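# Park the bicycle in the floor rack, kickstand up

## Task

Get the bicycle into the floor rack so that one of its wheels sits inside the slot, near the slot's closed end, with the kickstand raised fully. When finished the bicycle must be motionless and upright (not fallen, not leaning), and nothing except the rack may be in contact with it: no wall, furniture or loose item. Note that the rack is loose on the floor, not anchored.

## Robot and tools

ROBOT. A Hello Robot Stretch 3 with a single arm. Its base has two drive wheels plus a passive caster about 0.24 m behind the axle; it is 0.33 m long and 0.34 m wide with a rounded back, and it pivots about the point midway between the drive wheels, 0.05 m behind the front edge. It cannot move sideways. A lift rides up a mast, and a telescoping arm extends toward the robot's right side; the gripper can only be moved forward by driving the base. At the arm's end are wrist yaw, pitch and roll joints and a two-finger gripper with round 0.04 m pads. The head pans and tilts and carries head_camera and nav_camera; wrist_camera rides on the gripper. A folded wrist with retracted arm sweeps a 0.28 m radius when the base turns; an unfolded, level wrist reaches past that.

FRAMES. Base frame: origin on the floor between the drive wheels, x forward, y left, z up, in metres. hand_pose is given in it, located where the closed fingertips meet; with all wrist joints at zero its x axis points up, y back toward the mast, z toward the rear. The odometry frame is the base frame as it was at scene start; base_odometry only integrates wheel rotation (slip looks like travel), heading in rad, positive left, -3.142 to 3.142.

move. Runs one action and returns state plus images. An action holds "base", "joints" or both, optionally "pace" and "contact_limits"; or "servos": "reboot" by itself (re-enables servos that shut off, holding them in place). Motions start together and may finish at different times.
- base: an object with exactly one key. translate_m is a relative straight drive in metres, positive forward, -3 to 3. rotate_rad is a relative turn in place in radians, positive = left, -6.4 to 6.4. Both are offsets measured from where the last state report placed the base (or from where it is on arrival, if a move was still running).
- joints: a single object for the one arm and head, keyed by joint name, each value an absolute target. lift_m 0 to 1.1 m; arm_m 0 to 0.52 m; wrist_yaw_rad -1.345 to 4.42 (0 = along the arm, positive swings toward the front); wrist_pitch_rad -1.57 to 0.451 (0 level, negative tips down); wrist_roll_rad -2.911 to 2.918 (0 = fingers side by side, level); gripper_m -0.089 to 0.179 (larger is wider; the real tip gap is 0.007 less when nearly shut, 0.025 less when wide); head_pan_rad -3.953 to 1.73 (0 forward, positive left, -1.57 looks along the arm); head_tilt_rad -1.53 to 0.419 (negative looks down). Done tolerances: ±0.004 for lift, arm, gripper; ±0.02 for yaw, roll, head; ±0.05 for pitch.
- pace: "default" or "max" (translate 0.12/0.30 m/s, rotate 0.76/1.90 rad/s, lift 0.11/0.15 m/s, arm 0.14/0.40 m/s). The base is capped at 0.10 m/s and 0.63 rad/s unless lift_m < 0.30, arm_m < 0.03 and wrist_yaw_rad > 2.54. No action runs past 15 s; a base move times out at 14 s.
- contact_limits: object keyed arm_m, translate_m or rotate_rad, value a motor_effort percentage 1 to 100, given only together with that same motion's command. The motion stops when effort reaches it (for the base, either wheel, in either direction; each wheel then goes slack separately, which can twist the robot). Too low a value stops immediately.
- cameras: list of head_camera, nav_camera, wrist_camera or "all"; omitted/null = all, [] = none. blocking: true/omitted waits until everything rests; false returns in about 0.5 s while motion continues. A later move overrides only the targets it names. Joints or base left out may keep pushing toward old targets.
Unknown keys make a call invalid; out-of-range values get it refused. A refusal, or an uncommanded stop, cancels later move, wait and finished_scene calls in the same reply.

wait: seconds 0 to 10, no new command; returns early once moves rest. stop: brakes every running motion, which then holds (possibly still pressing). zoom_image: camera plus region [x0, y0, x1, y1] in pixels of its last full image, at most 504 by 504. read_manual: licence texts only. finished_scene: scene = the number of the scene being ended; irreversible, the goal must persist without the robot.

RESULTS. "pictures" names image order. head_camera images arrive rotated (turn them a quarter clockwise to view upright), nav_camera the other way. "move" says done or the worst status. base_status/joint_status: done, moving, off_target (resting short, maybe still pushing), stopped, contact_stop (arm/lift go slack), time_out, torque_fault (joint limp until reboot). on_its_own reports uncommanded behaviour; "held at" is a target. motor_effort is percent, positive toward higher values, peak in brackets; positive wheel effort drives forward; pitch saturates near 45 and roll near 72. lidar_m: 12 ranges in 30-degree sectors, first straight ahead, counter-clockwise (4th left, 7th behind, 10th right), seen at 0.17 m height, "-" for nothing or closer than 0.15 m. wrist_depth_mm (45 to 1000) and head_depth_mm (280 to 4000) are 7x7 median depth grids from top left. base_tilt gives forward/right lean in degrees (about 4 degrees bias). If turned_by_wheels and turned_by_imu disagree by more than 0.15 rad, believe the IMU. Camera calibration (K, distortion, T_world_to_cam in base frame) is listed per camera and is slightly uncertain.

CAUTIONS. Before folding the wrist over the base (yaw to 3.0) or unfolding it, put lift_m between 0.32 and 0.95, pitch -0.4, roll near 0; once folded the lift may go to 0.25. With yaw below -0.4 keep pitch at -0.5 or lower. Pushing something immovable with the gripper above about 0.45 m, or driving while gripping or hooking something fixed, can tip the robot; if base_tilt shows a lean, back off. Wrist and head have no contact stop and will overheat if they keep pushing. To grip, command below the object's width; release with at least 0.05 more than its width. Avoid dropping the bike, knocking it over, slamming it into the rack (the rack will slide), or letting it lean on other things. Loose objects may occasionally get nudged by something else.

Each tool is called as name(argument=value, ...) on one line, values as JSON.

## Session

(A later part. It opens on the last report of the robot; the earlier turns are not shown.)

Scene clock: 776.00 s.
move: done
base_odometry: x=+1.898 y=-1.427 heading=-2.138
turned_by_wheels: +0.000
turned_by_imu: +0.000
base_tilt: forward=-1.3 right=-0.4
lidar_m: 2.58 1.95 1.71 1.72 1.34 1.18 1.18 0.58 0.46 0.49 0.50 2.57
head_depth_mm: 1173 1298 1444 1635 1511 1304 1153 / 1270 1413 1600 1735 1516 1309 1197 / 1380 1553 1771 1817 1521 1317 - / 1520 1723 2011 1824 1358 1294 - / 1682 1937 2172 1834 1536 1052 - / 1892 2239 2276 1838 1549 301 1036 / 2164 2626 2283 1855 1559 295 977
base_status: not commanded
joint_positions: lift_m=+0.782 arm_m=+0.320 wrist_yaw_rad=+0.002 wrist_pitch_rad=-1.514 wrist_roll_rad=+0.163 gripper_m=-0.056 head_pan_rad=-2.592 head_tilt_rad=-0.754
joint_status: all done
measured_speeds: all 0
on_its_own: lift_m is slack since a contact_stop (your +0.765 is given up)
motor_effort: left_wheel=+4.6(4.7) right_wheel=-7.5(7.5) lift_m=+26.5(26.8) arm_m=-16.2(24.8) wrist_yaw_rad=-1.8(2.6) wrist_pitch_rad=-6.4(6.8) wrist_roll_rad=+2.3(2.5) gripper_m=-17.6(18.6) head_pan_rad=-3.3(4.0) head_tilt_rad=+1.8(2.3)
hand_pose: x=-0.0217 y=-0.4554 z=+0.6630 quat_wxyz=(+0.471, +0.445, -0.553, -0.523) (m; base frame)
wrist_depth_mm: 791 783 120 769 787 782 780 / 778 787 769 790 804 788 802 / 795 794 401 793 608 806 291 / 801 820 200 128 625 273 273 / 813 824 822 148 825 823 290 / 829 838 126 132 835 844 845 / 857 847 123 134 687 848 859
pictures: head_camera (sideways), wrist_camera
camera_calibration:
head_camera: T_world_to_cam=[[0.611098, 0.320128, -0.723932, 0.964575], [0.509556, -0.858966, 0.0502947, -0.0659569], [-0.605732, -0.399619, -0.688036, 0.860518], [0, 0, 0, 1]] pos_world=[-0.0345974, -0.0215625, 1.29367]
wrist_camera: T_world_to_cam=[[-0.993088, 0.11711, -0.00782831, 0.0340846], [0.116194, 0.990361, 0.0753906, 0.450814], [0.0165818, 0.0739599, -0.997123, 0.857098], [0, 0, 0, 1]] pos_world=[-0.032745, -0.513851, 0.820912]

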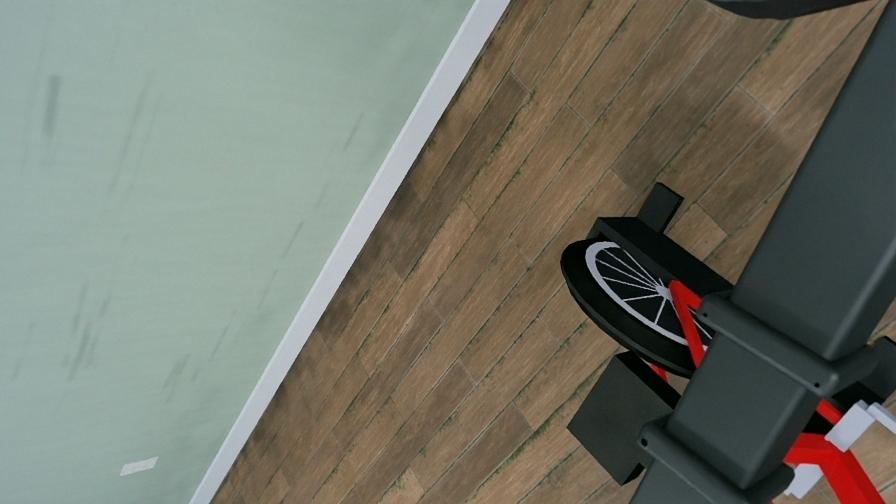

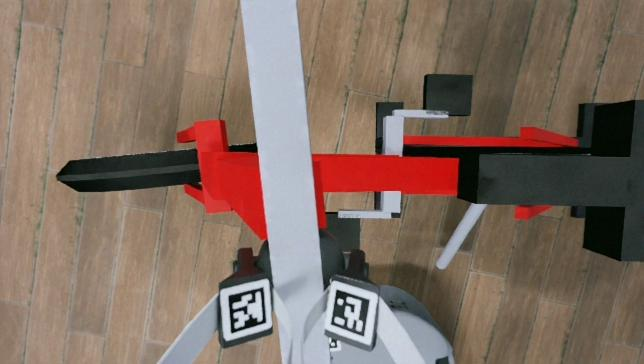

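move(joints={"arm_m": 0.29}, cameras=["wrist_camera"])

move(joints={"arm_m": 0.265}, cameras=["wrist_camera"])

Scene clock: 781.20 s.
move: done
base_odometry: x=+1.898 y=-1.427 heading=-2.138
turned_by_wheels: +0.000
turned_by_imu: +0.000
base_tilt: forward=-1.3 right=-0.4
lidar_m: 2.57 1.94 1.72 1.72 1.33 1.18 1.18 0.58 0.46 0.48 0.50 2.57
head_depth_mm: 1171 1295 1446 1637 1501 1310 1153 / 1270 1414 1595 1738 1520 1312 1194 / 1386 1558 1781 1814 1528 1319 - / 1521 1734 2002 1820 1346 1289 - / 1691 1937 2165 1840 1536 1028 - / 1891 2227 2279 1843 1550 295 1069 / 2172 2628 2292 1854 1552 299 964
base_status: not commanded
joint_positions: lift_m=+0.781 arm_m=+0.290 wrist_yaw_rad=+0.002 wrist_pitch_rad=-1.490 wrist_roll_rad=+0.163 gripper_m=-0.056 head_pan_rad=-2.592 head_tilt_rad=-0.754
joint_status: all done
measured_speeds: all 0
on_its_own: lift_m is slack since a contact_stop (your +0.765 is given up); wrist_pitch_rad is at rest, and its effort (-10.8) is outside its rest range (-8 to +12)
motor_effort: left_wheel=+4.3(5.2) right_wheel=-11.1(11.1) lift_m=+26.3(27.2) arm_m=-18.1(24.2) wrist_yaw_rad=-2.1(2.9) wrist_pitch_rad=-10.8(11.9) wrist_roll_rad=+2.2(2.5) gripper_m=-17.8(18.7) head_pan_rad=-3.2(4.3) head_tilt_rad=+1.5(2.1)
hand_pose: x=-0.0216 y=-0.4315 z=+0.6627 quat_wxyz=(+0.476, +0.439, -0.559, -0.517) (m; base frame)
wrist_depth_mm: 784 792 120 781 780 797 791 / 795 789 123 801 789 790 797 / 803 805 400 817 614 808 290 / 810 824 197 129 821 273 273 / 819 818 821 150 823 832 301 / 824 838 125 133 813 832 836 / 836 818 123 125 680 853 839
pictures: wrist_camera
camera_calibration:
wrist_camera: T_world_to_cam=[[-0.993103, 0.11676, -0.010662, 0.0330281], [0.116063, 0.991895, 0.051712, 0.443562], [0.0166135, 0.0501179, -0.998605, 0.845736], [0, 0, 0, 1]] pos_world=[-0.0327316, -0.48621, 0.821971]

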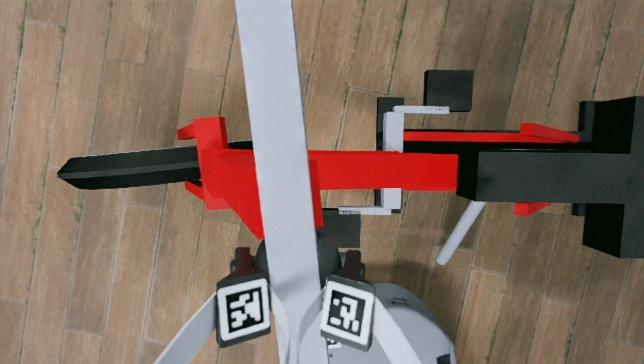

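Scene clock: 782.33 s.
move: done
base_odometry: x=+1.898 y=-1.427 heading=-2.138
turned_by_wheels: +0.000
turned_by_imu: +0.000
base_tilt: forward=-1.3 right=-0.5
lidar_m: 2.58 1.94 1.72 1.72 1.34 1.18 1.19 0.57 0.47 0.48 0.49 2.57
head_depth_mm: 1176 1295 1450 1638 1511 1317 1151 / 1268 1417 1599 1721 1520 1315 1194 / 1387 1559 1787 1809 1519 1321 - / 1517 1732 2018 1831 1310 1286 - / 1684 1945 2183 1827 1541 1020 - / 1886 2224 2276 1840 1555 296 992 / 2141 2596 2296 1859 1557 306 968
base_status: not commanded
joint_positions: lift_m=+0.780 arm_m=+0.265 wrist_yaw_rad=+0.002 wrist_pitch_rad=-1.492 wrist_roll_rad=+0.163 gripper_m=-0.056 head_pan_rad=-2.592 head_tilt_rad=-0.754
joint_status: all done
measured_speeds: all 0
on_its_own: lift_m is slack since a contact_stop (your +0.765 is given up); wrist_pitch_rad is at rest, and its effort (-10.7) is outside its rest range (-8 to +12)
motor_effort: left_wheel=+4.7(5.0) right_wheel=-12.1(12.4) lift_m=+26.3(29.1) arm_m=-17.7(23.3) wrist_yaw_rad=-1.0(2.7) wrist_pitch_rad=-10.7(11.8) wrist_roll_rad=+2.4(2.5) gripper_m=-17.3(18.8) head_pan_rad=-3.0(4.3) head_tilt_rad=+1.0(2.4)
hand_pose: x=-0.0217 y=-0.4060 z=+0.6614 quat_wxyz=(+0.476, +0.440, -0.559, -0.517) (m; base frame)
wrist_depth_mm: 789 785 117 782 790 785 784 / 794 794 121 790 608 809 795 / 805 795 124 806 644 697 278 / 808 809 176 140 820 274 273 / 819 826 802 151 823 824 316 / 833 830 125 133 835 831 833 / 833 838 123 128 684 852 838
pictures: wrist_camera
camera_calibration:
wrist_camera: T_world_to_cam=[[-0.993104, 0.116774, -0.0104191, 0.0298773], [0.116056, 0.991788, 0.0537402, 0.416931], [0.0166091, 0.0521604, -0.998501, 0.843857], [0, 0, 0, 1]] pos_world=[-0.0327316, -0.461012, 0.820497]

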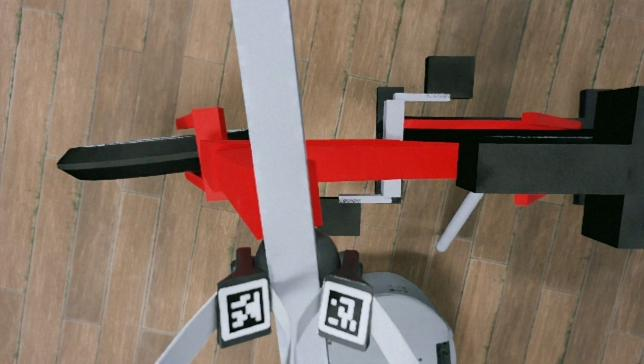

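move(joints={"head_pan_rad": -2.5, "head_tilt_rad": -0.8}, cameras=["head_camera", "nav_camera"])

zoom_image(camera="head_camera", region=[450, 100, 800, 450])

Scene clock: 785.53 s.
move: done
base_odometry: x=+1.898 y=-1.427 heading=-2.138
turned_by_wheels: +0.000
turned_by_imu: +0.000
base_tilt: forward=-1.3 right=-0.4
lidar_m: 2.57 1.94 1.72 1.72 1.34 1.18 1.18 0.57 0.47 0.47 0.49 2.57
head_depth_mm: 1253 1387 1551 1660 1473 1287 1176 / 1362 1530 1728 1732 1486 1291 - / 1513 1713 1929 1748 1452 1317 - / 1697 1949 2075 1760 1171 1137 - / 1904 2243 2145 1775 1046 295 1120 / 2226 2538 2154 1777 862 294 1022 / 2623 2777 2165 1791 348 776 1109
base_status: not commanded
joint_positions: lift_m=+0.780 arm_m=+0.265 wrist_yaw_rad=+0.002 wrist_pitch_rad=-1.492 wrist_roll_rad=+0.163 gripper_m=-0.056 head_pan_rad=-2.508 head_tilt_rad=-0.789
joint_status: all done
measured_speeds: all 0
on_its_own: lift_m is slack since a contact_stop (your +0.765 is given up); wrist_pitch_rad is at rest, and its effort (-10.6) is outside its rest range (-8 to +12)
motor_effort: left_wheel=+4.8(5.0) right_wheel=-12.2(12.3) lift_m=+26.3(26.8) arm_m=-17.4(18.0) wrist_yaw_rad=-1.7(3.1) wrist_pitch_rad=-10.6(10.8) wrist_roll_rad=+2.3(2.5) gripper_m=-18.2(18.6) head_pan_rad=+4.2(4.9) head_tilt_rad=-5.0(5.3)
hand_pose: x=-0.0217 y=-0.4060 z=+0.6614 quat_wxyz=(+0.476, +0.440, -0.559, -0.517) (m; base frame)
wrist_depth_mm: 792 776 117 789 786 792 800 / 786 788 121 792 607 808 791 / 793 798 124 804 648 687 278 / 808 811 177 140 820 273 276 / 813 812 815 151 831 823 316 / 834 832 125 133 829 839 845 / 830 841 123 128 679 848 848
pictures: head_camera (sideways), nav_camera (sideways)
camera_calibration:
head_camera: T_world_to_cam=[[0.602824, 0.38503, -0.698824, 0.931904], [0.577939, -0.814562, 0.0497475, -0.0656594], [-0.550081, -0.433867, -0.713562, 0.893378], [0, 0, 0, 1]] pos_world=[-0.0323968, -0.0246878, 1.29198]
nav_camera: T_world_to_cam=[[-0.572674, -0.425537, 0.700687, -0.864621], [-0.62425, 0.780383, -0.036264, 0.10357], [-0.531372, -0.458171, -0.712546, 0.886631], [0, 0, 0, 1]] pos_world=[0.0406389, -0.0425243, 1.24135]

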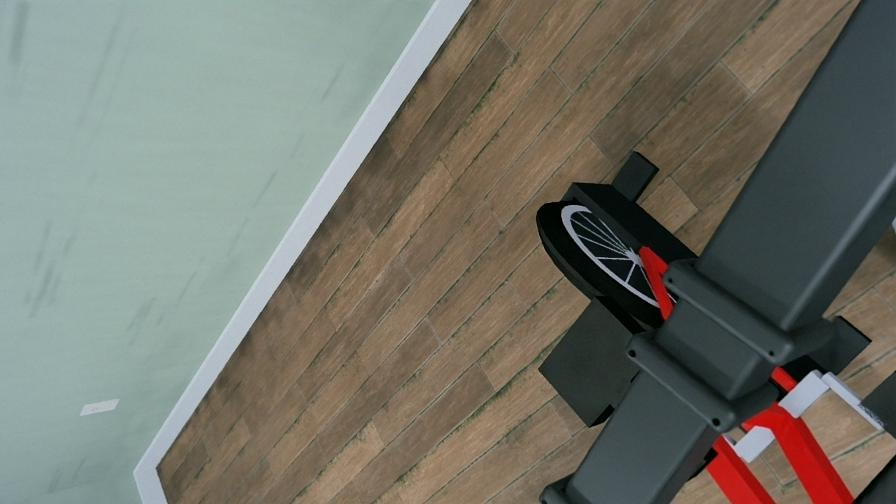

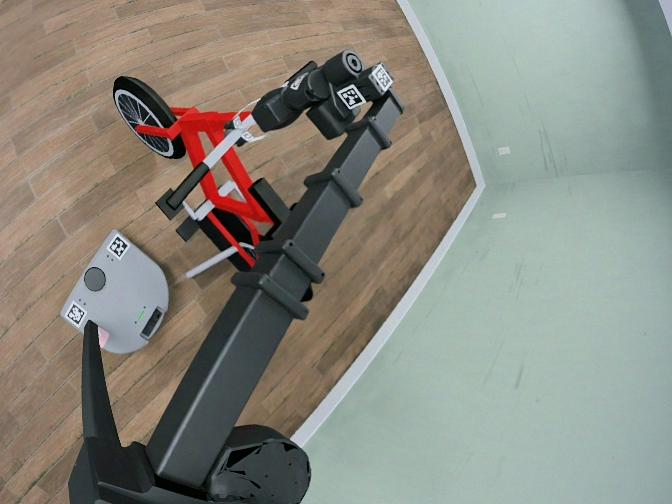

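Scaled by 1.440 from the camera's 896x504 image, which has a finer 1280x720 frame.

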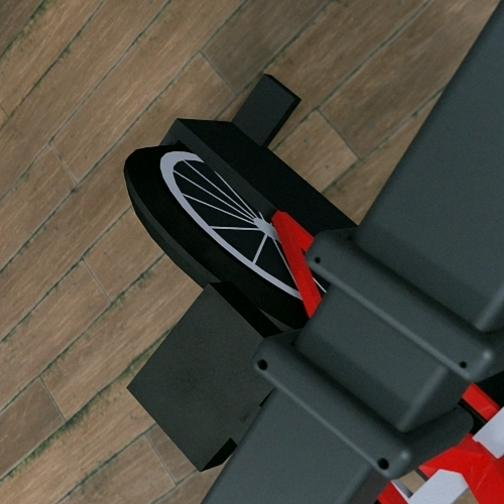

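move(joints={"arm_m": 0.245}, cameras=["wrist_camera"])

move(joints={"gripper_m": 0.03}, cameras=["wrist_camera", "nav_camera"])

Scene clock: 790.27 s.
move: done
base_odometry: x=+1.898 y=-1.427 heading=-2.138
turned_by_wheels: +0.000
turned_by_imu: +0.000
base_tilt: forward=-1.3 right=-0.4
lidar_m: 2.57 1.94 1.71 1.72 1.34 1.18 1.18 0.57 0.47 0.47 0.49 2.57
head_depth_mm: 1250 1377 1549 1668 1480 1285 1174 / 1372 1524 1732 1731 1482 1292 - / 1514 1711 1940 1748 1455 1316 - / 1690 1937 2081 1757 1169 1126 - / 1921 2261 2146 1766 1040 295 1117 / 2217 2551 2168 1773 881 305 1005 / 2606 2757 2162 1796 342 766 1123
base_status: not commanded
joint_positions: lift_m=+0.778 arm_m=+0.245 wrist_yaw_rad=+0.002 wrist_pitch_rad=-1.498 wrist_roll_rad=+0.163 gripper_m=-0.056 head_pan_rad=-2.508 head_tilt_rad=-0.789
joint_status: all done
measured_speeds: all 0
on_its_own: lift_m is slack since a contact_stop (your +0.765 is given up); wrist_pitch_rad is at rest, and its effort (-9.4) is outside its rest range (-8 to +12)
motor_effort: left_wheel=+4.6(5.2) right_wheel=-12.3(12.6) lift_m=+26.5(29.4) arm_m=-16.6(24.2) wrist_yaw_rad=-1.8(3.3) wrist_pitch_rad=-9.4(10.8) wrist_roll_rad=+2.2(2.5) gripper_m=-17.9(18.7) head_pan_rad=+4.1(4.7) head_tilt_rad=-4.2(5.5)
hand_pose: x=-0.0217 y=-0.3844 z=+0.6596 quat_wxyz=(+0.475, +0.441, -0.557, -0.519) (m; base frame)
wrist_depth_mm: 784 784 114 786 791 788 778 / 797 800 119 800 791 787 785 / 796 808 124 493 595 366 270 / 811 810 181 141 828 275 274 / 823 815 825 155 834 826 827 / 836 823 126 134 771 838 843 / 829 839 123 127 679 850 848
pictures: wrist_camera
camera_calibration:
wrist_camera: T_world_to_cam=[[-0.993104, 0.116841, -0.00967337, 0.0268647], [0.11606, 0.99143, 0.0599648, 0.391342], [0.0165968, 0.0584286, -0.998154, 0.843135], [0, 0, 0, 1]] pos_world=[-0.0327331, -0.44039, 0.818371]

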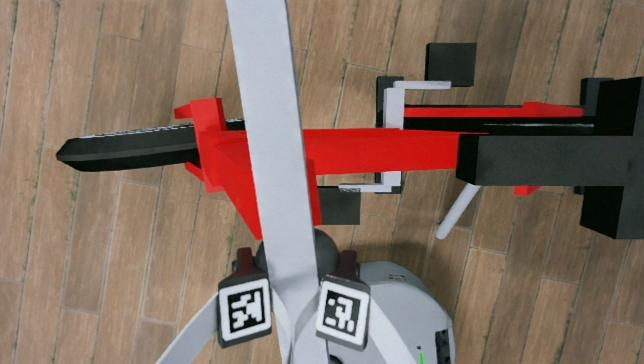

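Scene clock: 791.83 s.
move: done
base_odometry: x=+1.898 y=-1.427 heading=-2.138
turned_by_wheels: +0.000
turned_by_imu: -0.001
base_tilt: forward=-1.3 right=-0.4
lidar_m: 2.57 1.94 1.71 1.72 1.33 1.18 1.18 0.56 0.47 0.49 0.49 2.57
head_depth_mm: 1250 1380 1545 1663 1480 1293 1178 / 1360 1535 1731 1743 1474 1289 - / 1519 1705 1930 1747 1462 1321 - / 1686 1936 2069 1753 1196 1121 - / 1917 2237 2141 1759 882 295 1116 / 2197 2551 2163 1781 1479 305 980 / 2618 2776 2174 1794 341 761 941
base_status: not commanded
joint_positions: lift_m=+0.778 arm_m=+0.245 wrist_yaw_rad=+0.002 wrist_pitch_rad=-1.553 wrist_roll_rad=+0.163 gripper_m=+0.030 head_pan_rad=-2.508 head_tilt_rad=-0.789
joint_status: all done
measured_speeds: all 0
on_its_own: lift_m is slack since a contact_stop (your +0.765 is given up)
motor_effort: left_wheel=+0.7(5.0) right_wheel=-0.4(12.7) lift_m=+26.4(27.2) arm_m=-12.5(17.6) wrist_yaw_rad=-1.6(2.6) wrist_pitch_rad=+0.5(9.6) wrist_roll_rad=+2.3(2.5) gripper_m=-1.4(76.9) head_pan_rad=+3.7(4.8) head_tilt_rad=-4.9(5.4)
hand_pose: x=-0.0217 y=-0.3705 z=+0.6603 quat_wxyz=(+0.462, +0.454, -0.543, -0.534) (m; base frame)
wrist_depth_mm: 755 103 767 766 770 773 776 / 770 112 116 790 642 786 292 / 789 784 117 795 548 272 272 / 789 804 125 618 810 823 281 / 821 819 138 147 829 837 831 / 838 834 126 145 687 860 850 / 866 866 874 160 124 870 877
pictures: nav_camera (sideways), wrist_camera
camera_calibration:
nav_camera: T_world_to_cam=[[-0.572701, -0.425607, 0.700623, -0.864538], [-0.624291, 0.78035, -0.0362677, 0.103576], [-0.531295, -0.458163, -0.712609, 0.886712], [0, 0, 0, 1]] pos_world=[0.0406457, -0.0425191, 1.24135]
wrist_camera: T_world_to_cam=[[-0.9931, 0.117226, -0.00323491, 0.0211094], [0.116105, 0.986737, 0.113442, 0.340465], [0.0164903, 0.112284, -0.993539, 0.859891], [0, 0, 0, 1]] pos_world=[-0.0327459, -0.434976, 0.815781]

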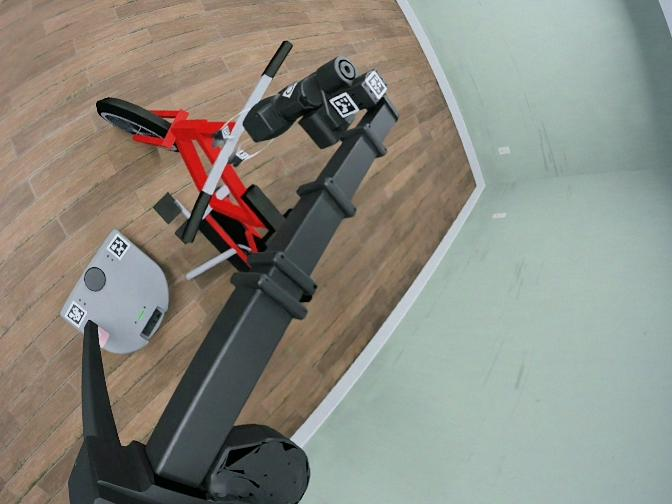

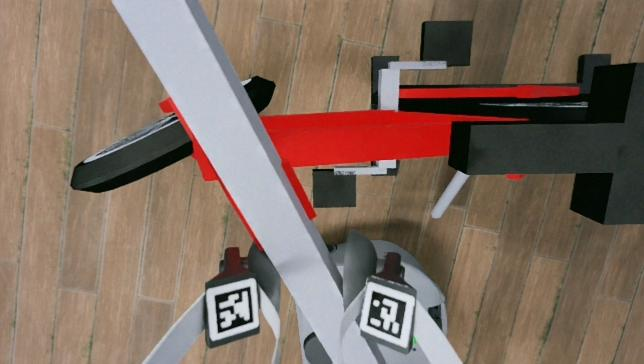

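move(joints={"gripper_m": 0.179, "lift_m": 0.778}, cameras=[])

move(joints={"lift_m": 0.95}, cameras=["wrist_camera"])

move(joints={"arm_m": 0.02, "head_pan_rad": -2.2, "head_tilt_rad": -0.85}, pace="max", cameras=["head_camera", "nav_camera"])

zoom_image(camera="head_camera", region=[350, 50, 800, 500])

Scene clock: 797.97 s.
move: done
base_odometry: x=+1.898 y=-1.427 heading=-2.139
turned_by_wheels: +0.000
turned_by_imu: +0.000
base_tilt: forward=-1.3 right=-0.4
lidar_m: 2.58 1.94 1.72 1.72 1.34 1.18 1.18 0.57 0.30 0.29 0.44 0.45
head_depth_mm: 1249 1380 1550 1665 1481 1288 1176 / 1362 1536 1738 1738 1483 1291 - / 1510 1710 1926 1751 1459 1322 - / 1693 1936 2073 1753 1212 1148 - / 1921 2241 2137 1772 881 295 1123 / 2197 2535 2158 1772 1508 300 996 / 2622 2753 2157 1782 342 586 943
base_status: not commanded
joint_positions: lift_m=+0.778 arm_m=+0.245 wrist_yaw_rad=+0.002 wrist_pitch_rad=-1.551 wrist_roll_rad=+0.164 gripper_m=+0.179 head_pan_rad=-2.508 head_tilt_rad=-0.790
joint_status: all done
measured_speeds: all 0
motor_effort: left_wheel=-1.9(2.6) right_wheel=+1.4(2.7) lift_m=+26.4(26.6) arm_m=+9.1(9.5) wrist_yaw_rad=-2.3(3.5) wrist_pitch_rad=+0.2(1.3) wrist_roll_rad=+1.4(2.3) gripper_m=+0.3(83.0) head_pan_rad=+3.4(4.7) head_tilt_rad=-4.4(5.4)
hand_pose: x=-0.0217 y=-0.3708 z=+0.6600 quat_wxyz=(+0.462, +0.453, -0.544, -0.534) (m; base frame)
wrist_depth_mm: 753 758 767 771 767 768 772 / 107 771 769 768 593 791 776 / 102 116 404 536 544 271 272 / 801 112 126 636 803 279 281 / 816 831 128 153 832 829 839 / 117 852 847 152 680 136 857 / 116 869 860 704 186 117 114
pictures: none
No camera images: "cameras" was empty.

Scene clock: 800.37 s.
move: done
base_odometry: x=+1.898 y=-1.427 heading=-2.139
turned_by_wheels: +0.000
turned_by_imu: +0.000
base_tilt: forward=-1.3 right=-0.5
lidar_m: 2.58 1.94 1.72 1.71 1.34 1.18 1.18 0.56 0.30 0.29 0.44 0.45
head_depth_mm: 1247 1382 1548 1681 - - 1103 / 1370 1529 1729 1780 - - 1126 / 1504 1702 1943 1837 - - 1148 / 1688 1946 2068 - - 1257 1137 / 1906 2246 2216 - - 1105 1141 / 2204 2538 2235 - - 842 995 / 2601 2738 2222 - 1451 1301 942
base_status: not commanded
joint_positions: lift_m=+0.950 arm_m=+0.245 wrist_yaw_rad=+0.002 wrist_pitch_rad=-1.551 wrist_roll_rad=+0.164 gripper_m=+0.179 head_pan_rad=-2.508 head_tilt_rad=-0.790
joint_status: all done
measured_speeds: all 0
motor_effort: left_wheel=-2.5(2.8) right_wheel=+1.2(1.5) lift_m=+35.0(40.4) arm_m=+15.4(16.8) wrist_yaw_rad=-1.8(3.7) wrist_pitch_rad=+0.1(0.4) wrist_roll_rad=+1.5(2.1) gripper_m=+0.9(1.2) head_pan_rad=+3.8(4.6) head_tilt_rad=-5.0(5.4)
hand_pose: x=-0.0217 y=-0.3710 z=+0.8320 quat_wxyz=(+0.462, +0.453, -0.544, -0.534) (m; base frame)
wrist_depth_mm: 218 932 927 921 929 943 916 / 946 245 954 970 929 946 957 / 941 942 279 955 - 441 954 / 978 984 982 469 - 458 - / 991 - - 885 - - - / 117 - - 856 870 135 - / 116 - - 879 881 119 114
pictures: wrist_camera
camera_calibration:
wrist_camera: T_world_to_cam=[[-0.992907, 0.118842, -0.00348865, 0.0225393], [0.117713, 0.986756, 0.111604, 0.323043], [0.0167057, 0.110402, -0.993747, 1.03007], [0, 0, 0, 1]] pos_world=[-0.0328552, -0.435165, 0.987659]

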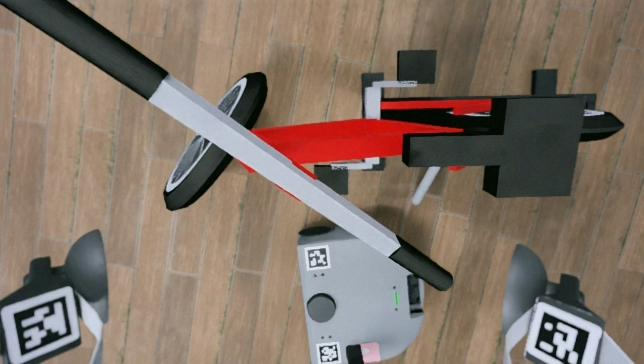

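Scene clock: 802.17 s.
move: done
base_odometry: x=+1.898 y=-1.427 heading=-2.139
turned_by_wheels: +0.000
turned_by_imu: +0.000
base_tilt: forward=-1.3 right=-0.5
lidar_m: 2.58 1.94 1.72 1.72 1.34 1.18 1.18 0.57 0.30 0.29 0.44 0.45
head_depth_mm: 1702 1846 1917 - - - 1127 / 1975 2195 2091 - - 1241 1127 / 2371 2394 - - 1018 1217 1130 / 2843 2469 - - - 1143 1137 / 2849 2535 - - - 978 1110 / 2774 2507 - - - - - / 2658 2511 - - - - 1102
base_status: not commanded
joint_positions: lift_m=+0.950 arm_m=+0.020 wrist_yaw_rad=+0.001 wrist_pitch_rad=-1.549 wrist_roll_rad=+0.165 gripper_m=+0.179 head_pan_rad=-2.208 head_tilt_rad=-0.839
joint_status: all done
measured_speeds: all 0
motor_effort: left_wheel=-2.1(2.6) right_wheel=+1.3(1.5) lift_m=+32.7(36.0) arm_m=-14.1(22.2) wrist_yaw_rad=-1.4(2.6) wrist_pitch_rad=-0.3(0.6) wrist_roll_rad=+1.5(2.1) gripper_m=+0.1(1.1) head_pan_rad=+3.3(10.0) head_tilt_rad=-4.9(6.5)
hand_pose: x=-0.0217 y=-0.1465 z=+0.8320 quat_wxyz=(+0.462, +0.452, -0.545, -0.534) (m; base frame)
wrist_depth_mm: 917 929 597 657 630 446 947 / 947 931 937 939 958 946 947 / 954 961 959 971 987 972 989 / 959 975 983 824 971 - - / 990 - - 846 891 - - / 117 - - - - 136 - / 116 - - - - 119 114
pictures: head_camera (sideways), nav_camera (sideways)
camera_calibration:
head_camera: T_world_to_cam=[[0.482178, 0.57349, -0.662279, 0.885019], [0.791584, -0.609102, 0.0488772, -0.0658263], [-0.375365, -0.547817, -0.747661, 0.936658], [0, 0, 0, 1]] pos_world=[-0.0230404, -0.0345267, 1.28965]
nav_camera: T_world_to_cam=[[-0.441449, -0.60334, 0.664157, -0.817819], [-0.826069, 0.562268, -0.0382869, 0.107433], [-0.350334, -0.565541, -0.746612, 0.929829], [0, 0, 0, 1]] pos_world=[0.0534723, -0.0279723, 1.2415]

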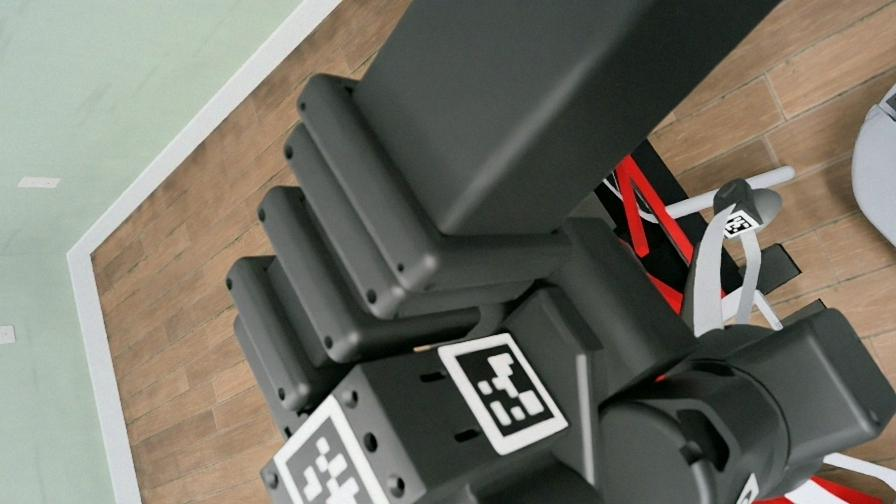

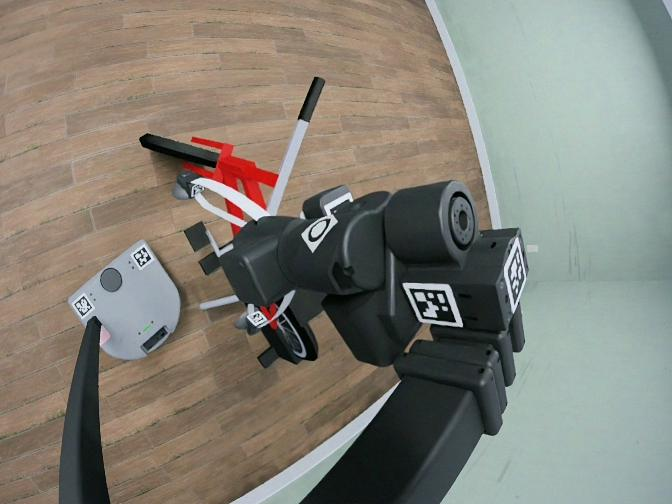

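Scaled by 1.120 from the camera's 896x504 image, which has a finer 1280x720 frame.

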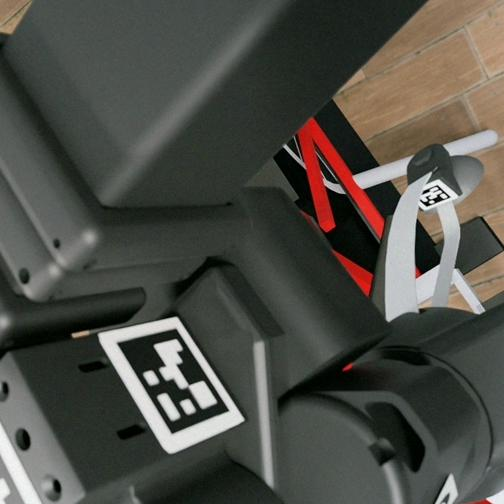

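move(base={"translate_m": 0.16}, joints={"arm_m": 0.0, "gripper_m": -0.03, "wrist_roll_rad": 0.0}, cameras=[])

move(joints={"wrist_pitch_rad": -0.4, "head_pan_rad": -2.0, "head_tilt_rad": -0.9}, cameras=["head_camera", "nav_camera", "wrist_camera"])

Scene clock: 842.50 s.
move: done
base_odometry: x=+1.812 y=-1.562 heading=-2.139
turned_by_wheels: +0.000
turned_by_imu: +0.001
base_tilt: forward=-1.4 right=-0.4
lidar_m: 2.42 1.89 1.67 1.67 1.51 1.33 1.33 0.59 0.34 0.38 0.35 2.42
head_depth_mm: 1922 2090 1957 - - - 1125 / 2237 2308 2090 - - 1222 1129 / 2661 2429 - - - 1255 1134 / 2945 2473 - - - 1052 1153 / 2863 2489 - - - - - / 2772 2493 2131 - - - - / 2705 2482 2152 - - - 1111
base_status: done
joint_positions: lift_m=+0.950 arm_m=+0.000 wrist_yaw_rad=+0.001 wrist_pitch_rad=-1.549 wrist_roll_rad=+0.006 gripper_m=-0.030 head_pan_rad=-2.208 head_tilt_rad=-0.839
joint_status: all done
measured_speeds: all 0
motor_effort: left_wheel=-0.8(5.7) right_wheel=+3.4(7.4) lift_m=+24.3(28.7) arm_m=-12.7(20.1) wrist_yaw_rad=-1.8(2.9) wrist_pitch_rad=-0.3(0.5) wrist_roll_rad=-2.1(2.8) gripper_m=-10.0(82.5) head_pan_rad=+3.9(4.7) head_tilt_rad=-4.7(5.5)
hand_pose: x=-0.0217 y=-0.1265 z=+0.8320 quat_wxyz=(+0.504, +0.493, -0.506, -0.496) (m; base frame)
wrist_depth_mm: 915 933 934 759 930 625 453 / 919 942 938 953 940 964 - / 943 952 966 957 970 972 964 / 973 973 986 837 988 - - / - - - 847 - - - / - - 125 129 - - - / - - 123 123 - - -
pictures: none
No camera images: "cameras" was empty.

Scene clock: 843.93 s.
move: done
base_odometry: x=+1.812 y=-1.562 heading=-2.139
turned_by_wheels: +0.000
turned_by_imu: +0.000
base_tilt: forward=-1.3 right=-0.5
lidar_m: 2.42 1.89 1.67 1.67 1.51 1.33 1.34 0.59 0.34 0.38 0.35 2.42
head_depth_mm: 2604 2285 - - - 1220 1114 / 2768 2309 - - - 1241 1120 / 2794 2301 - - - 1208 985 / 2721 2270 - - - 1228 1126 / 2743 2290 - - - 1217 1130 / 2697 2281 1958 - - 1169 1099 / 2689 2301 2001 - 1398 1263 1119
base_status: not commanded
joint_positions: lift_m=+0.950 arm_m=+0.000 wrist_yaw_rad=+0.001 wrist_pitch_rad=-0.422 wrist_roll_rad=+0.006 gripper_m=-0.030 head_pan_rad=-2.008 head_tilt_rad=-0.888
joint_status: all done
measured_speeds: all 0
motor_effort: left_wheel=-0.2(1.2) right_wheel=+3.6(3.6) lift_m=+22.5(24.6) arm_m=-12.6(13.7) wrist_yaw_rad=-0.3(2.8) wrist_pitch_rad=+4.2(4.2) wrist_roll_rad=-2.3(2.4) gripper_m=-9.1(10.1) head_pan_rad=+4.1(10.3) head_tilt_rad=-5.0(6.2)
hand_pose: x=-0.0212 y=-0.3689 z=+0.9618 quat_wxyz=(+0.690, +0.148, -0.693, -0.148) (m; base frame)
wrist_depth_mm: - - - - - - - / - - - - - - - / - - - - - - - / - - - - - - - / - - - - - - - / - - 126 129 - - - / - - 123 122 - - -
pictures: head_camera (sideways), nav_camera (sideways), wrist_camera
camera_calibration:
head_camera: T_world_to_cam=[[0.372163, 0.686255, -0.62494, 0.837037], [0.895681, -0.442109, 0.0479079, -0.0651963], [-0.243415, -0.577576, -0.779202, 0.976867], [0, 0, 0, 1]] pos_world=[-0.0153351, -0.0390292, 1.2874]
nav_camera: T_world_to_cam=[[-0.326361, -0.707515, 0.626826, -0.76988], [-0.920379, 0.388959, -0.0401728, 0.110461], [-0.215387, -0.590028, -0.778123, 0.969981], [0, 0, 0, 1]] pos_world=[0.0593281, -0.01535, 1.24178]
wrist_camera: T_world_to_cam=[[-0.99924, -0.0186503, 0.0342311, -0.0639056], [-0.0389235, 0.525479, -0.849916, 1.05778], [-0.00213653, -0.850602, -0.525806, 0.353848], [0, 0, 0, 1]] pos_world=[-0.0219285, -0.256049, 1.08727]

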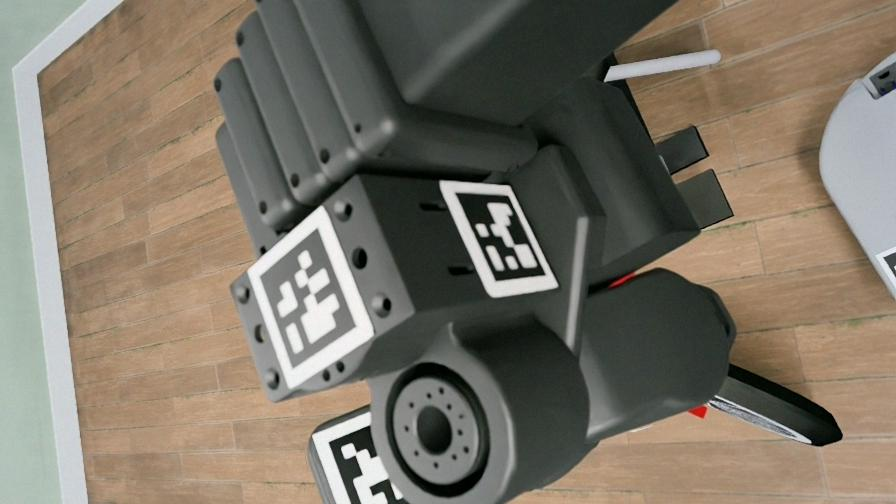

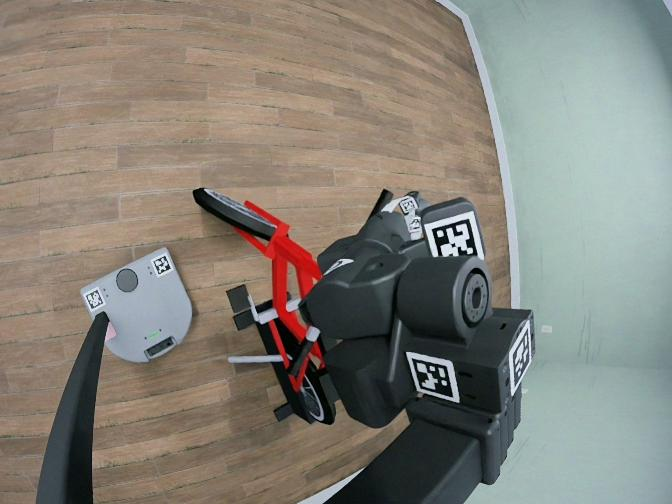

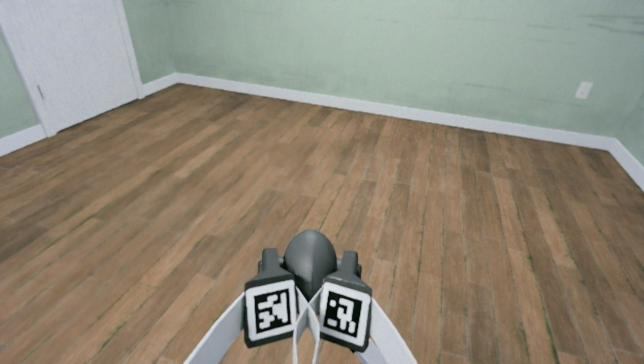

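move(joints={"lift_m": 0.03, "wrist_pitch_rad": -0.35}, pace="max", cameras=["head_camera", "nav_camera", "wrist_camera"])

Scene clock: 861.47 s.
move: contact_stop
base_odometry: x=+1.812 y=-1.562 heading=-2.139
turned_by_wheels: +0.000
turned_by_imu: +0.001
base_tilt: forward=-1.3 right=-0.5
lidar_m: 2.42 1.89 1.67 1.67 1.51 1.33 1.34 0.59 0.34 0.38 0.35 2.42
head_depth_mm: 2573 2216 1856 910 1184 1219 1115 / 2790 2223 1857 1596 1140 1242 1117 / 2782 2232 1869 1602 1096 1207 980 / 2753 2245 1876 1604 980 1246 929 / 2736 2246 1881 1610 951 1200 1113 / 2694 2274 1897 1565 1424 1015 1099 / 2671 2293 1907 1600 1428 1260 1121
base_status: not commanded
joint_positions: lift_m=+0.089 arm_m=+0.000 wrist_yaw_rad=-0.002 wrist_pitch_rad=-0.290 wrist_roll_rad=+0.005 gripper_m=-0.030 head_pan_rad=-2.008 head_tilt_rad=-0.890
joint_status: lift_m contact_stop (moved -0.861 of -0.920); wrist_pitch_rad off_target (ended at -0.290, target -0.350)
measured_speeds: all 0
on_its_own: lift_m is slack since a contact_stop (your +0.030 is given up); wrist_pitch_rad is at rest, and its effort (-10.9) is outside its rest range (-8 to +12)
motor_effort: left_wheel=-1.8(2.0) right_wheel=+1.6(3.7) lift_m=+26.1(26.1) arm_m=-3.5(9.9) wrist_yaw_rad=+1.5(7.5) wrist_pitch_rad=-10.9(19.4) wrist_roll_rad=-2.1(2.4) gripper_m=-8.9(10.4) head_pan_rad=+3.0(4.7) head_tilt_rad=-4.2(6.2)
hand_pose: x=-0.0219 y=-0.3836 z=+0.1309 quat_wxyz=(+0.698, +0.102, -0.701, -0.103) (m; base frame)
wrist_depth_mm: 108 120 141 159 238 - - / 115 129 155 220 - - - / 126 143 170 248 780 896 941 / 138 161 199 286 579 595 605 / 154 184 245 384 430 441 457 / 175 217 240 129 347 349 352 / 200 259 122 123 280 293 298
pictures: head_camera (sideways), nav_camera (sideways), wrist_camera
ARM HIT: the arm struck its own base or body hard.
camera_calibration:
head_camera: T_world_to_cam=[[0.372235, 0.687468, -0.623561, 0.83524], [0.895899, -0.441671, 0.0478707, -0.0651491], [-0.242499, -0.576467, -0.780308, 0.9783], [0, 0, 0, 1]] pos_world=[-0.0153018, -0.0390182, 1.28732]
nav_camera: T_world_to_cam=[[-0.326422, -0.708705, 0.625448, -0.768084], [-0.920572, 0.388494, -0.0402392, 0.110548], [-0.214465, -0.588905, -0.779227, 0.971412], [0, 0, 0, 1]] pos_world=[0.0593819, -0.0152231, 1.2418]
wrist_camera: T_world_to_cam=[[-0.99927, -0.0109627, 0.0366045, -0.0338349], [-0.0378822, 0.409596, -0.91148, 0.322894], [-0.0050008, -0.912201, -0.409712, -0.13446], [0, 0, 0, 1]] pos_world=[-0.0222506, -0.255282, 0.24046]

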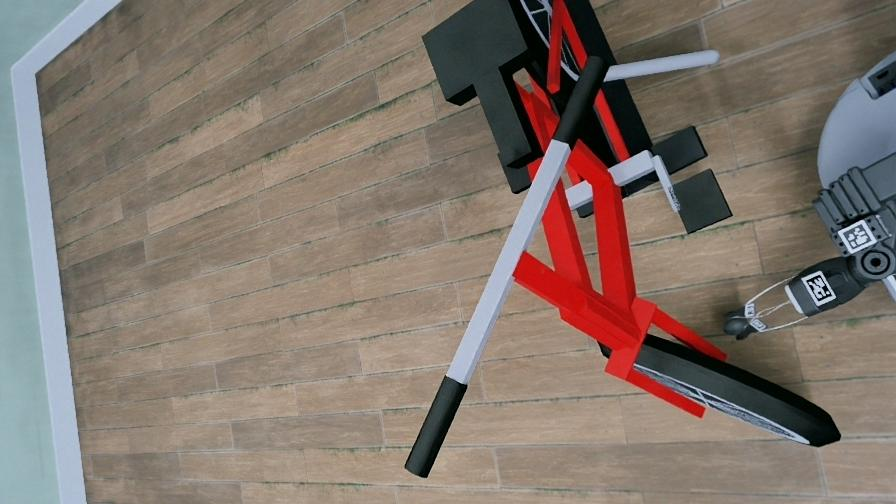

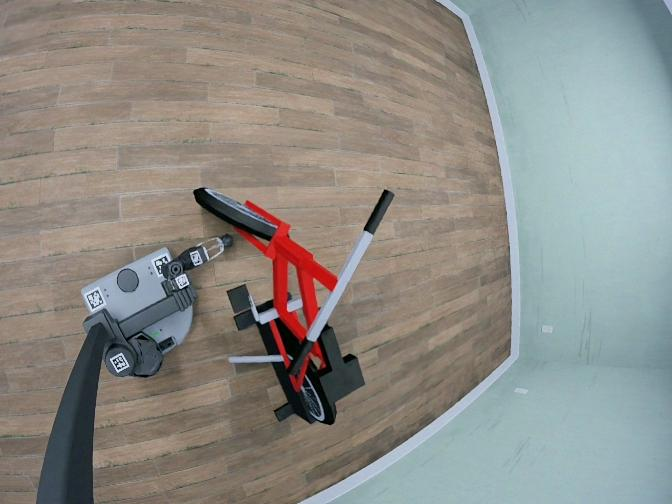

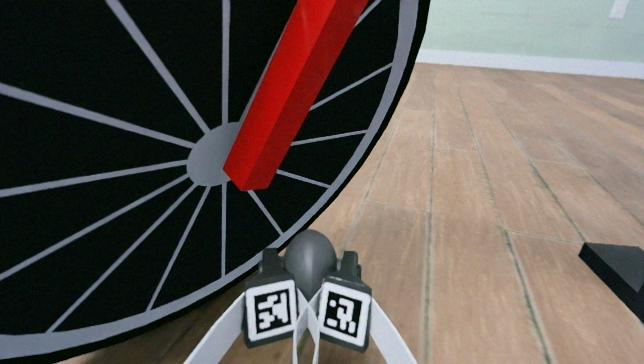

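move(joints={"lift_m": 0.30, "wrist_pitch_rad": -0.4}, cameras=["wrist_camera"])

move(base={"translate_m": -0.2}, cameras=["head_camera", "nav_camera", "wrist_camera"])

Scene clock: 889.03 s.
move: done
base_odometry: x=+1.812 y=-1.562 heading=-2.139
turned_by_wheels: +0.000
turned_by_imu: +0.000
base_tilt: forward=-1.3 right=-0.5
lidar_m: 2.43 1.89 1.67 1.67 1.51 1.33 1.33 0.59 0.34 0.38 0.35 2.41
head_depth_mm: 2558 2217 1838 913 1182 1220 1114 / 2769 2212 1860 1590 1134 1240 1116 / 2796 2241 1869 1593 1093 1206 672 / 2721 2254 1876 1608 981 1249 692 / 2731 2260 1882 1611 952 1035 1097 / 2676 2282 1892 1560 1415 1015 1100 / 2673 2313 1906 1601 1420 1263 1121
base_status: not commanded
joint_positions: lift_m=+0.300 arm_m=+0.000 wrist_yaw_rad=-0.002 wrist_pitch_rad=-0.414 wrist_roll_rad=+0.005 gripper_m=-0.030 head_pan_rad=-2.008 head_tilt_rad=-0.890
joint_status: all done
measured_speeds: all 0
motor_effort: left_wheel=-1.7(2.3) right_wheel=+1.6(1.8) lift_m=+35.5(40.3) arm_m=-13.8(16.1) wrist_yaw_rad=+1.5(2.7) wrist_pitch_rad=+2.6(16.6) wrist_roll_rad=-1.9(2.3) gripper_m=-9.7(10.2) head_pan_rad=+3.6(4.7) head_tilt_rad=-4.7(5.2)
hand_pose: x=-0.0219 y=-0.3699 z=+0.3136 quat_wxyz=(+0.690, +0.145, -0.694, -0.147) (m; base frame)
wrist_depth_mm: - - - 177 152 - - / - - - 203 157 159 - / 960 - - 220 162 173 - / 757 791 157 182 744 195 405 / 635 139 150 171 635 653 214 / 127 136 145 129 547 562 253 / 129 144 122 123 465 480 382
pictures: wrist_camera
camera_calibration:
wrist_camera: T_world_to_cam=[[-0.999283, -0.0153761, 0.0345958, -0.0413354], [-0.037551, 0.518847, -0.854042, 0.506206], [-0.0048181, -0.854729, -0.519052, 0.00845101], [0, 0, 0, 1]] pos_world=[-0.0222565, -0.256056, 0.438138]

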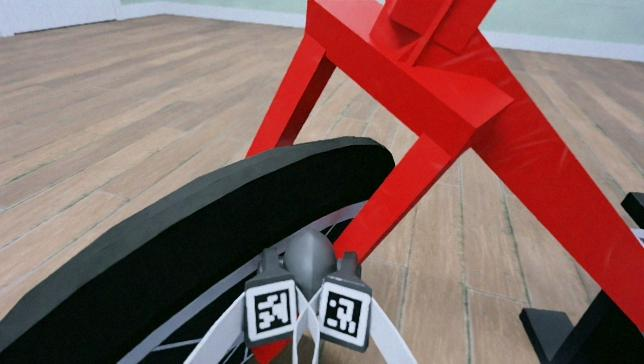

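Scene clock: 892.17 s.
move: done
base_odometry: x=+1.920 y=-1.393 heading=-2.139
turned_by_wheels: +0.000
turned_by_imu: -0.001
base_tilt: forward=-1.3 right=-0.4
lidar_m: 2.61 1.96 1.73 1.73 1.30 1.14 1.14 0.56 0.44 0.29 0.46 0.47
head_depth_mm: 2316 2215 1845 1582 1243 1239 1117 / 2670 2216 1859 1599 1109 1239 1117 / 2717 2257 1875 1598 844 1206 672 / 2694 2250 1871 1614 901 1186 692 / 2678 2274 1881 1612 1411 1014 1097 / 2666 2286 1896 1618 1415 1209 1129 / 2644 2301 1907 1625 1399 871 1137
base_status: done
joint_positions: lift_m=+0.300 arm_m=+0.000 wrist_yaw_rad=-0.002 wrist_pitch_rad=-0.414 wrist_roll_rad=+0.005 gripper_m=-0.030 head_pan_rad=-2.008 head_tilt_rad=-0.890
joint_status: not commanded
measured_speeds: all 0
motor_effort: left_wheel=-2.7(8.4) right_wheel=-0.7(4.6) lift_m=+32.8(36.1) arm_m=-11.2(14.3) wrist_yaw_rad=+0.8(2.9) wrist_pitch_rad=+2.4(2.8) wrist_roll_rad=-1.8(2.3) gripper_m=-9.1(10.0) head_pan_rad=+3.8(4.6) head_tilt_rad=-4.5(5.6)
hand_pose: x=-0.0219 y=-0.3699 z=+0.3136 quat_wxyz=(+0.690, +0.145, -0.694, -0.147) (m; base frame)
wrist_depth_mm: 159 - - - - - - / 156 173 - - - - - / 175 177 205 - - - 178 / 232 257 194 761 833 842 177 / 263 319 402 216 345 211 207 / 298 427 136 129 251 238 338 / - 446 122 125 251 360 295
pictures: head_camera (sideways), nav_camera (sideways), wrist_camera
camera_calibration:
head_camera: T_world_to_cam=[[0.372235, 0.687468, -0.623561, 0.83524], [0.895899, -0.441671, 0.0478707, -0.0651491], [-0.242499, -0.576467, -0.780308, 0.9783], [0, 0, 0, 1]] pos_world=[-0.0153018, -0.0390182, 1.28732]
nav_camera: T_world_to_cam=[[-0.326423, -0.708705, 0.625448, -0.768084], [-0.920572, 0.388495, -0.0402392, 0.110548], [-0.214466, -0.588905, -0.779227, 0.971412], [0, 0, 0, 1]] pos_world=[0.0593819, -0.0152231, 1.2418]
wrist_camera: T_world_to_cam=[[-0.999283, -0.0153761, 0.0345961, -0.0413357], [-0.0375512, 0.518847, -0.854042, 0.506211], [-0.00481826, -0.854729, -0.519052, 0.00845379], [0, 0, 0, 1]] pos_world=[-0.0222565, -0.256056, 0.438143]

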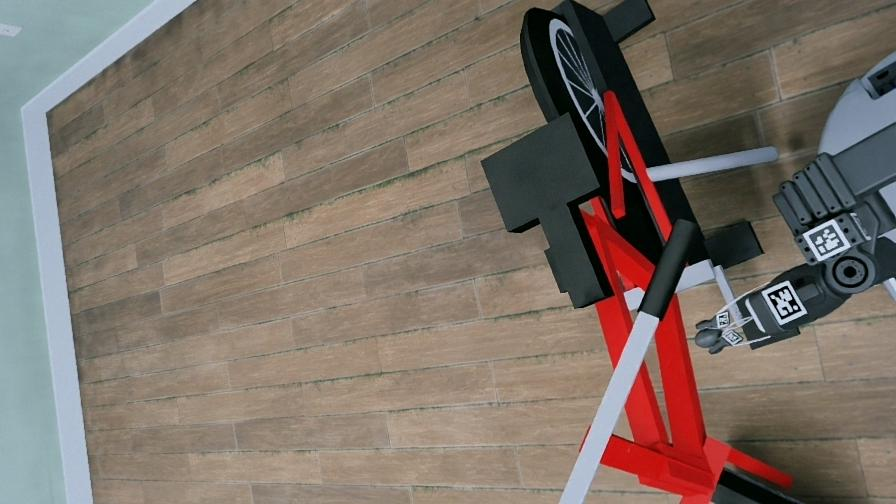

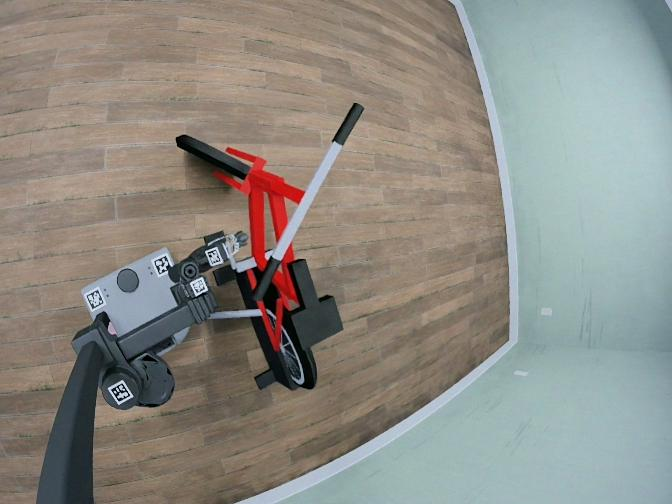

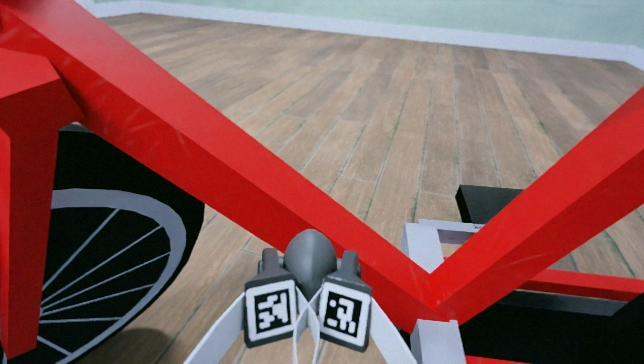

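move(joints={"lift_m": 0.33, "wrist_pitch_rad": -0.7}, cameras=[])

move(base={"translate_m": -0.13}, cameras=["head_camera", "wrist_camera"])

Scene clock: 905.03 s.
move: done
base_odometry: x=+1.920 y=-1.393 heading=-2.139
turned_by_wheels: +0.000
turned_by_imu: +0.000
base_tilt: forward=-1.4 right=-0.5
lidar_m: 2.61 1.96 1.73 1.73 1.29 1.14 1.14 0.56 0.44 0.29 0.46 0.47
head_depth_mm: 2292 2194 1854 1593 1243 1237 1119 / 2693 2227 1873 1597 1112 1246 1118 / 2738 2231 1871 1607 842 1213 645 / 2702 2255 1885 1608 899 1194 667 / 2677 2260 1868 1615 1413 1201 1097 / 2637 2278 1892 1624 1420 1203 1134 / 2621 2305 1906 1618 1405 873 1137
base_status: not commanded
joint_positions: lift_m=+0.330 arm_m=+0.000 wrist_yaw_rad=-0.002 wrist_pitch_rad=-0.709 wrist_roll_rad=+0.005 gripper_m=-0.030 head_pan_rad=-2.008 head_tilt_rad=-0.890
joint_status: all done
measured_speeds: all 0
motor_effort: left_wheel=-2.8(3.0) right_wheel=-0.7(1.0) lift_m=+35.5(39.4) arm_m=-8.6(10.2) wrist_yaw_rad=+0.4(2.6) wrist_pitch_rad=+1.7(3.0) wrist_roll_rad=-1.8(2.2) gripper_m=-9.3(10.0) head_pan_rad=+3.4(4.7) head_tilt_rad=-4.4(5.1)
hand_pose: x=-0.0219 y=-0.3238 z=+0.2836 quat_wxyz=(+0.661, +0.244, -0.665, -0.247) (m; base frame)
wrist_depth_mm: 218 172 186 941 950 977 179 / 231 261 194 234 787 388 179 / 267 322 603 227 328 221 655 / - - 553 543 267 326 323 / 375 479 497 507 280 386 298 / 430 443 136 129 249 - 272 / 393 406 123 123 119 410 280
pictures: none
No camera images: "cameras" was empty.

Scene clock: 907.43 s.
move: done
base_odometry: x=+1.990 y=-1.284 heading=-2.139
turned_by_wheels: +0.000
turned_by_imu: -0.001
base_tilt: forward=-1.4 right=-0.5
lidar_m: 2.74 2.00 1.77 1.77 1.15 1.02 1.02 0.55 0.38 0.30 0.30 0.56
head_depth_mm: 2042 2098 1840 1588 1388 1239 1116 / 2519 2226 1850 1595 1178 1238 1118 / 2714 2238 1862 1601 1396 1206 644 / 2655 2261 1874 1605 809 1126 668 / 2637 2273 1882 1612 851 993 1094 / 2672 2300 1901 1624 1419 997 1086 / 2615 2288 1896 1632 1424 900 1141
base_status: done
joint_positions: lift_m=+0.330 arm_m=+0.000 wrist_yaw_rad=-0.002 wrist_pitch_rad=-0.709 wrist_roll_rad=+0.005 gripper_m=-0.030 head_pan_rad=-2.008 head_tilt_rad=-0.890
joint_status: not commanded
measured_speeds: all 0
motor_effort: left_wheel=-2.5(8.7) right_wheel=-1.0(5.2) lift_m=+34.4(36.4) arm_m=-7.1(9.1) wrist_yaw_rad=+0.1(2.7) wrist_pitch_rad=+1.7(2.0) wrist_roll_rad=-1.8(2.3) gripper_m=-9.4(10.1) head_pan_rad=+3.6(4.5) head_tilt_rad=-4.8(5.2)
hand_pose: x=-0.0219 y=-0.3237 z=+0.2835 quat_wxyz=(+0.661, +0.245, -0.665, -0.247) (m; base frame)
wrist_depth_mm: 864 865 889 896 152 970 109 / 200 237 758 186 364 800 218 / 362 232 271 223 627 680 201 / 520 539 271 318 356 238 213 / 481 492 481 274 323 271 253 / 425 246 246 129 - 267 269 / 225 229 123 122 281 273 -
pictures: head_camera (sideways), wrist_camera
camera_calibration:
head_camera: T_world_to_cam=[[0.372236, 0.687468, -0.623561, 0.83524], [0.895899, -0.441672, 0.0478707, -0.0651491], [-0.2425, -0.576467, -0.780308, 0.9783], [0, 0, 0, 1]] pos_world=[-0.0153018, -0.0390182, 1.28732]
wrist_camera: T_world_to_cam=[[-0.999303, -0.0244807, 0.0281839, -0.040688], [-0.037035, 0.745065, -0.665963, 0.476473], [-0.00469556, -0.666543, -0.745452, 0.157427], [0, 0, 0, 1]] pos_world=[-0.0222743, -0.251068, 0.435815]

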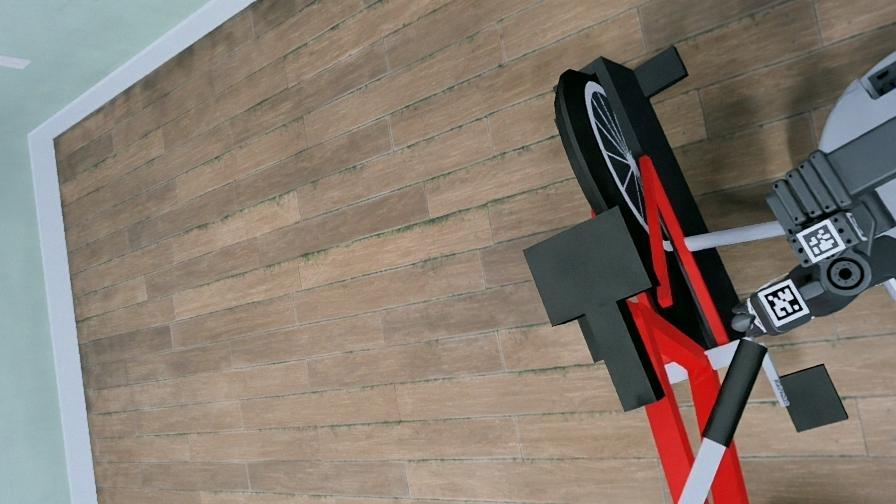

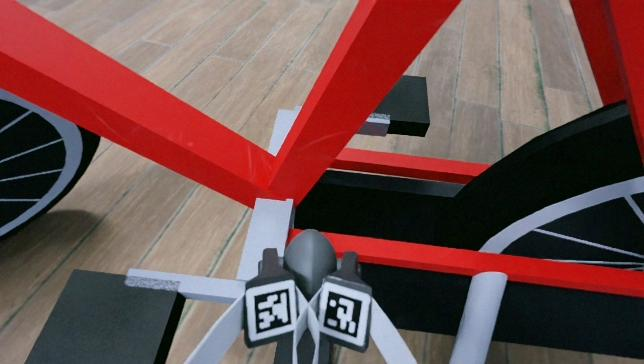

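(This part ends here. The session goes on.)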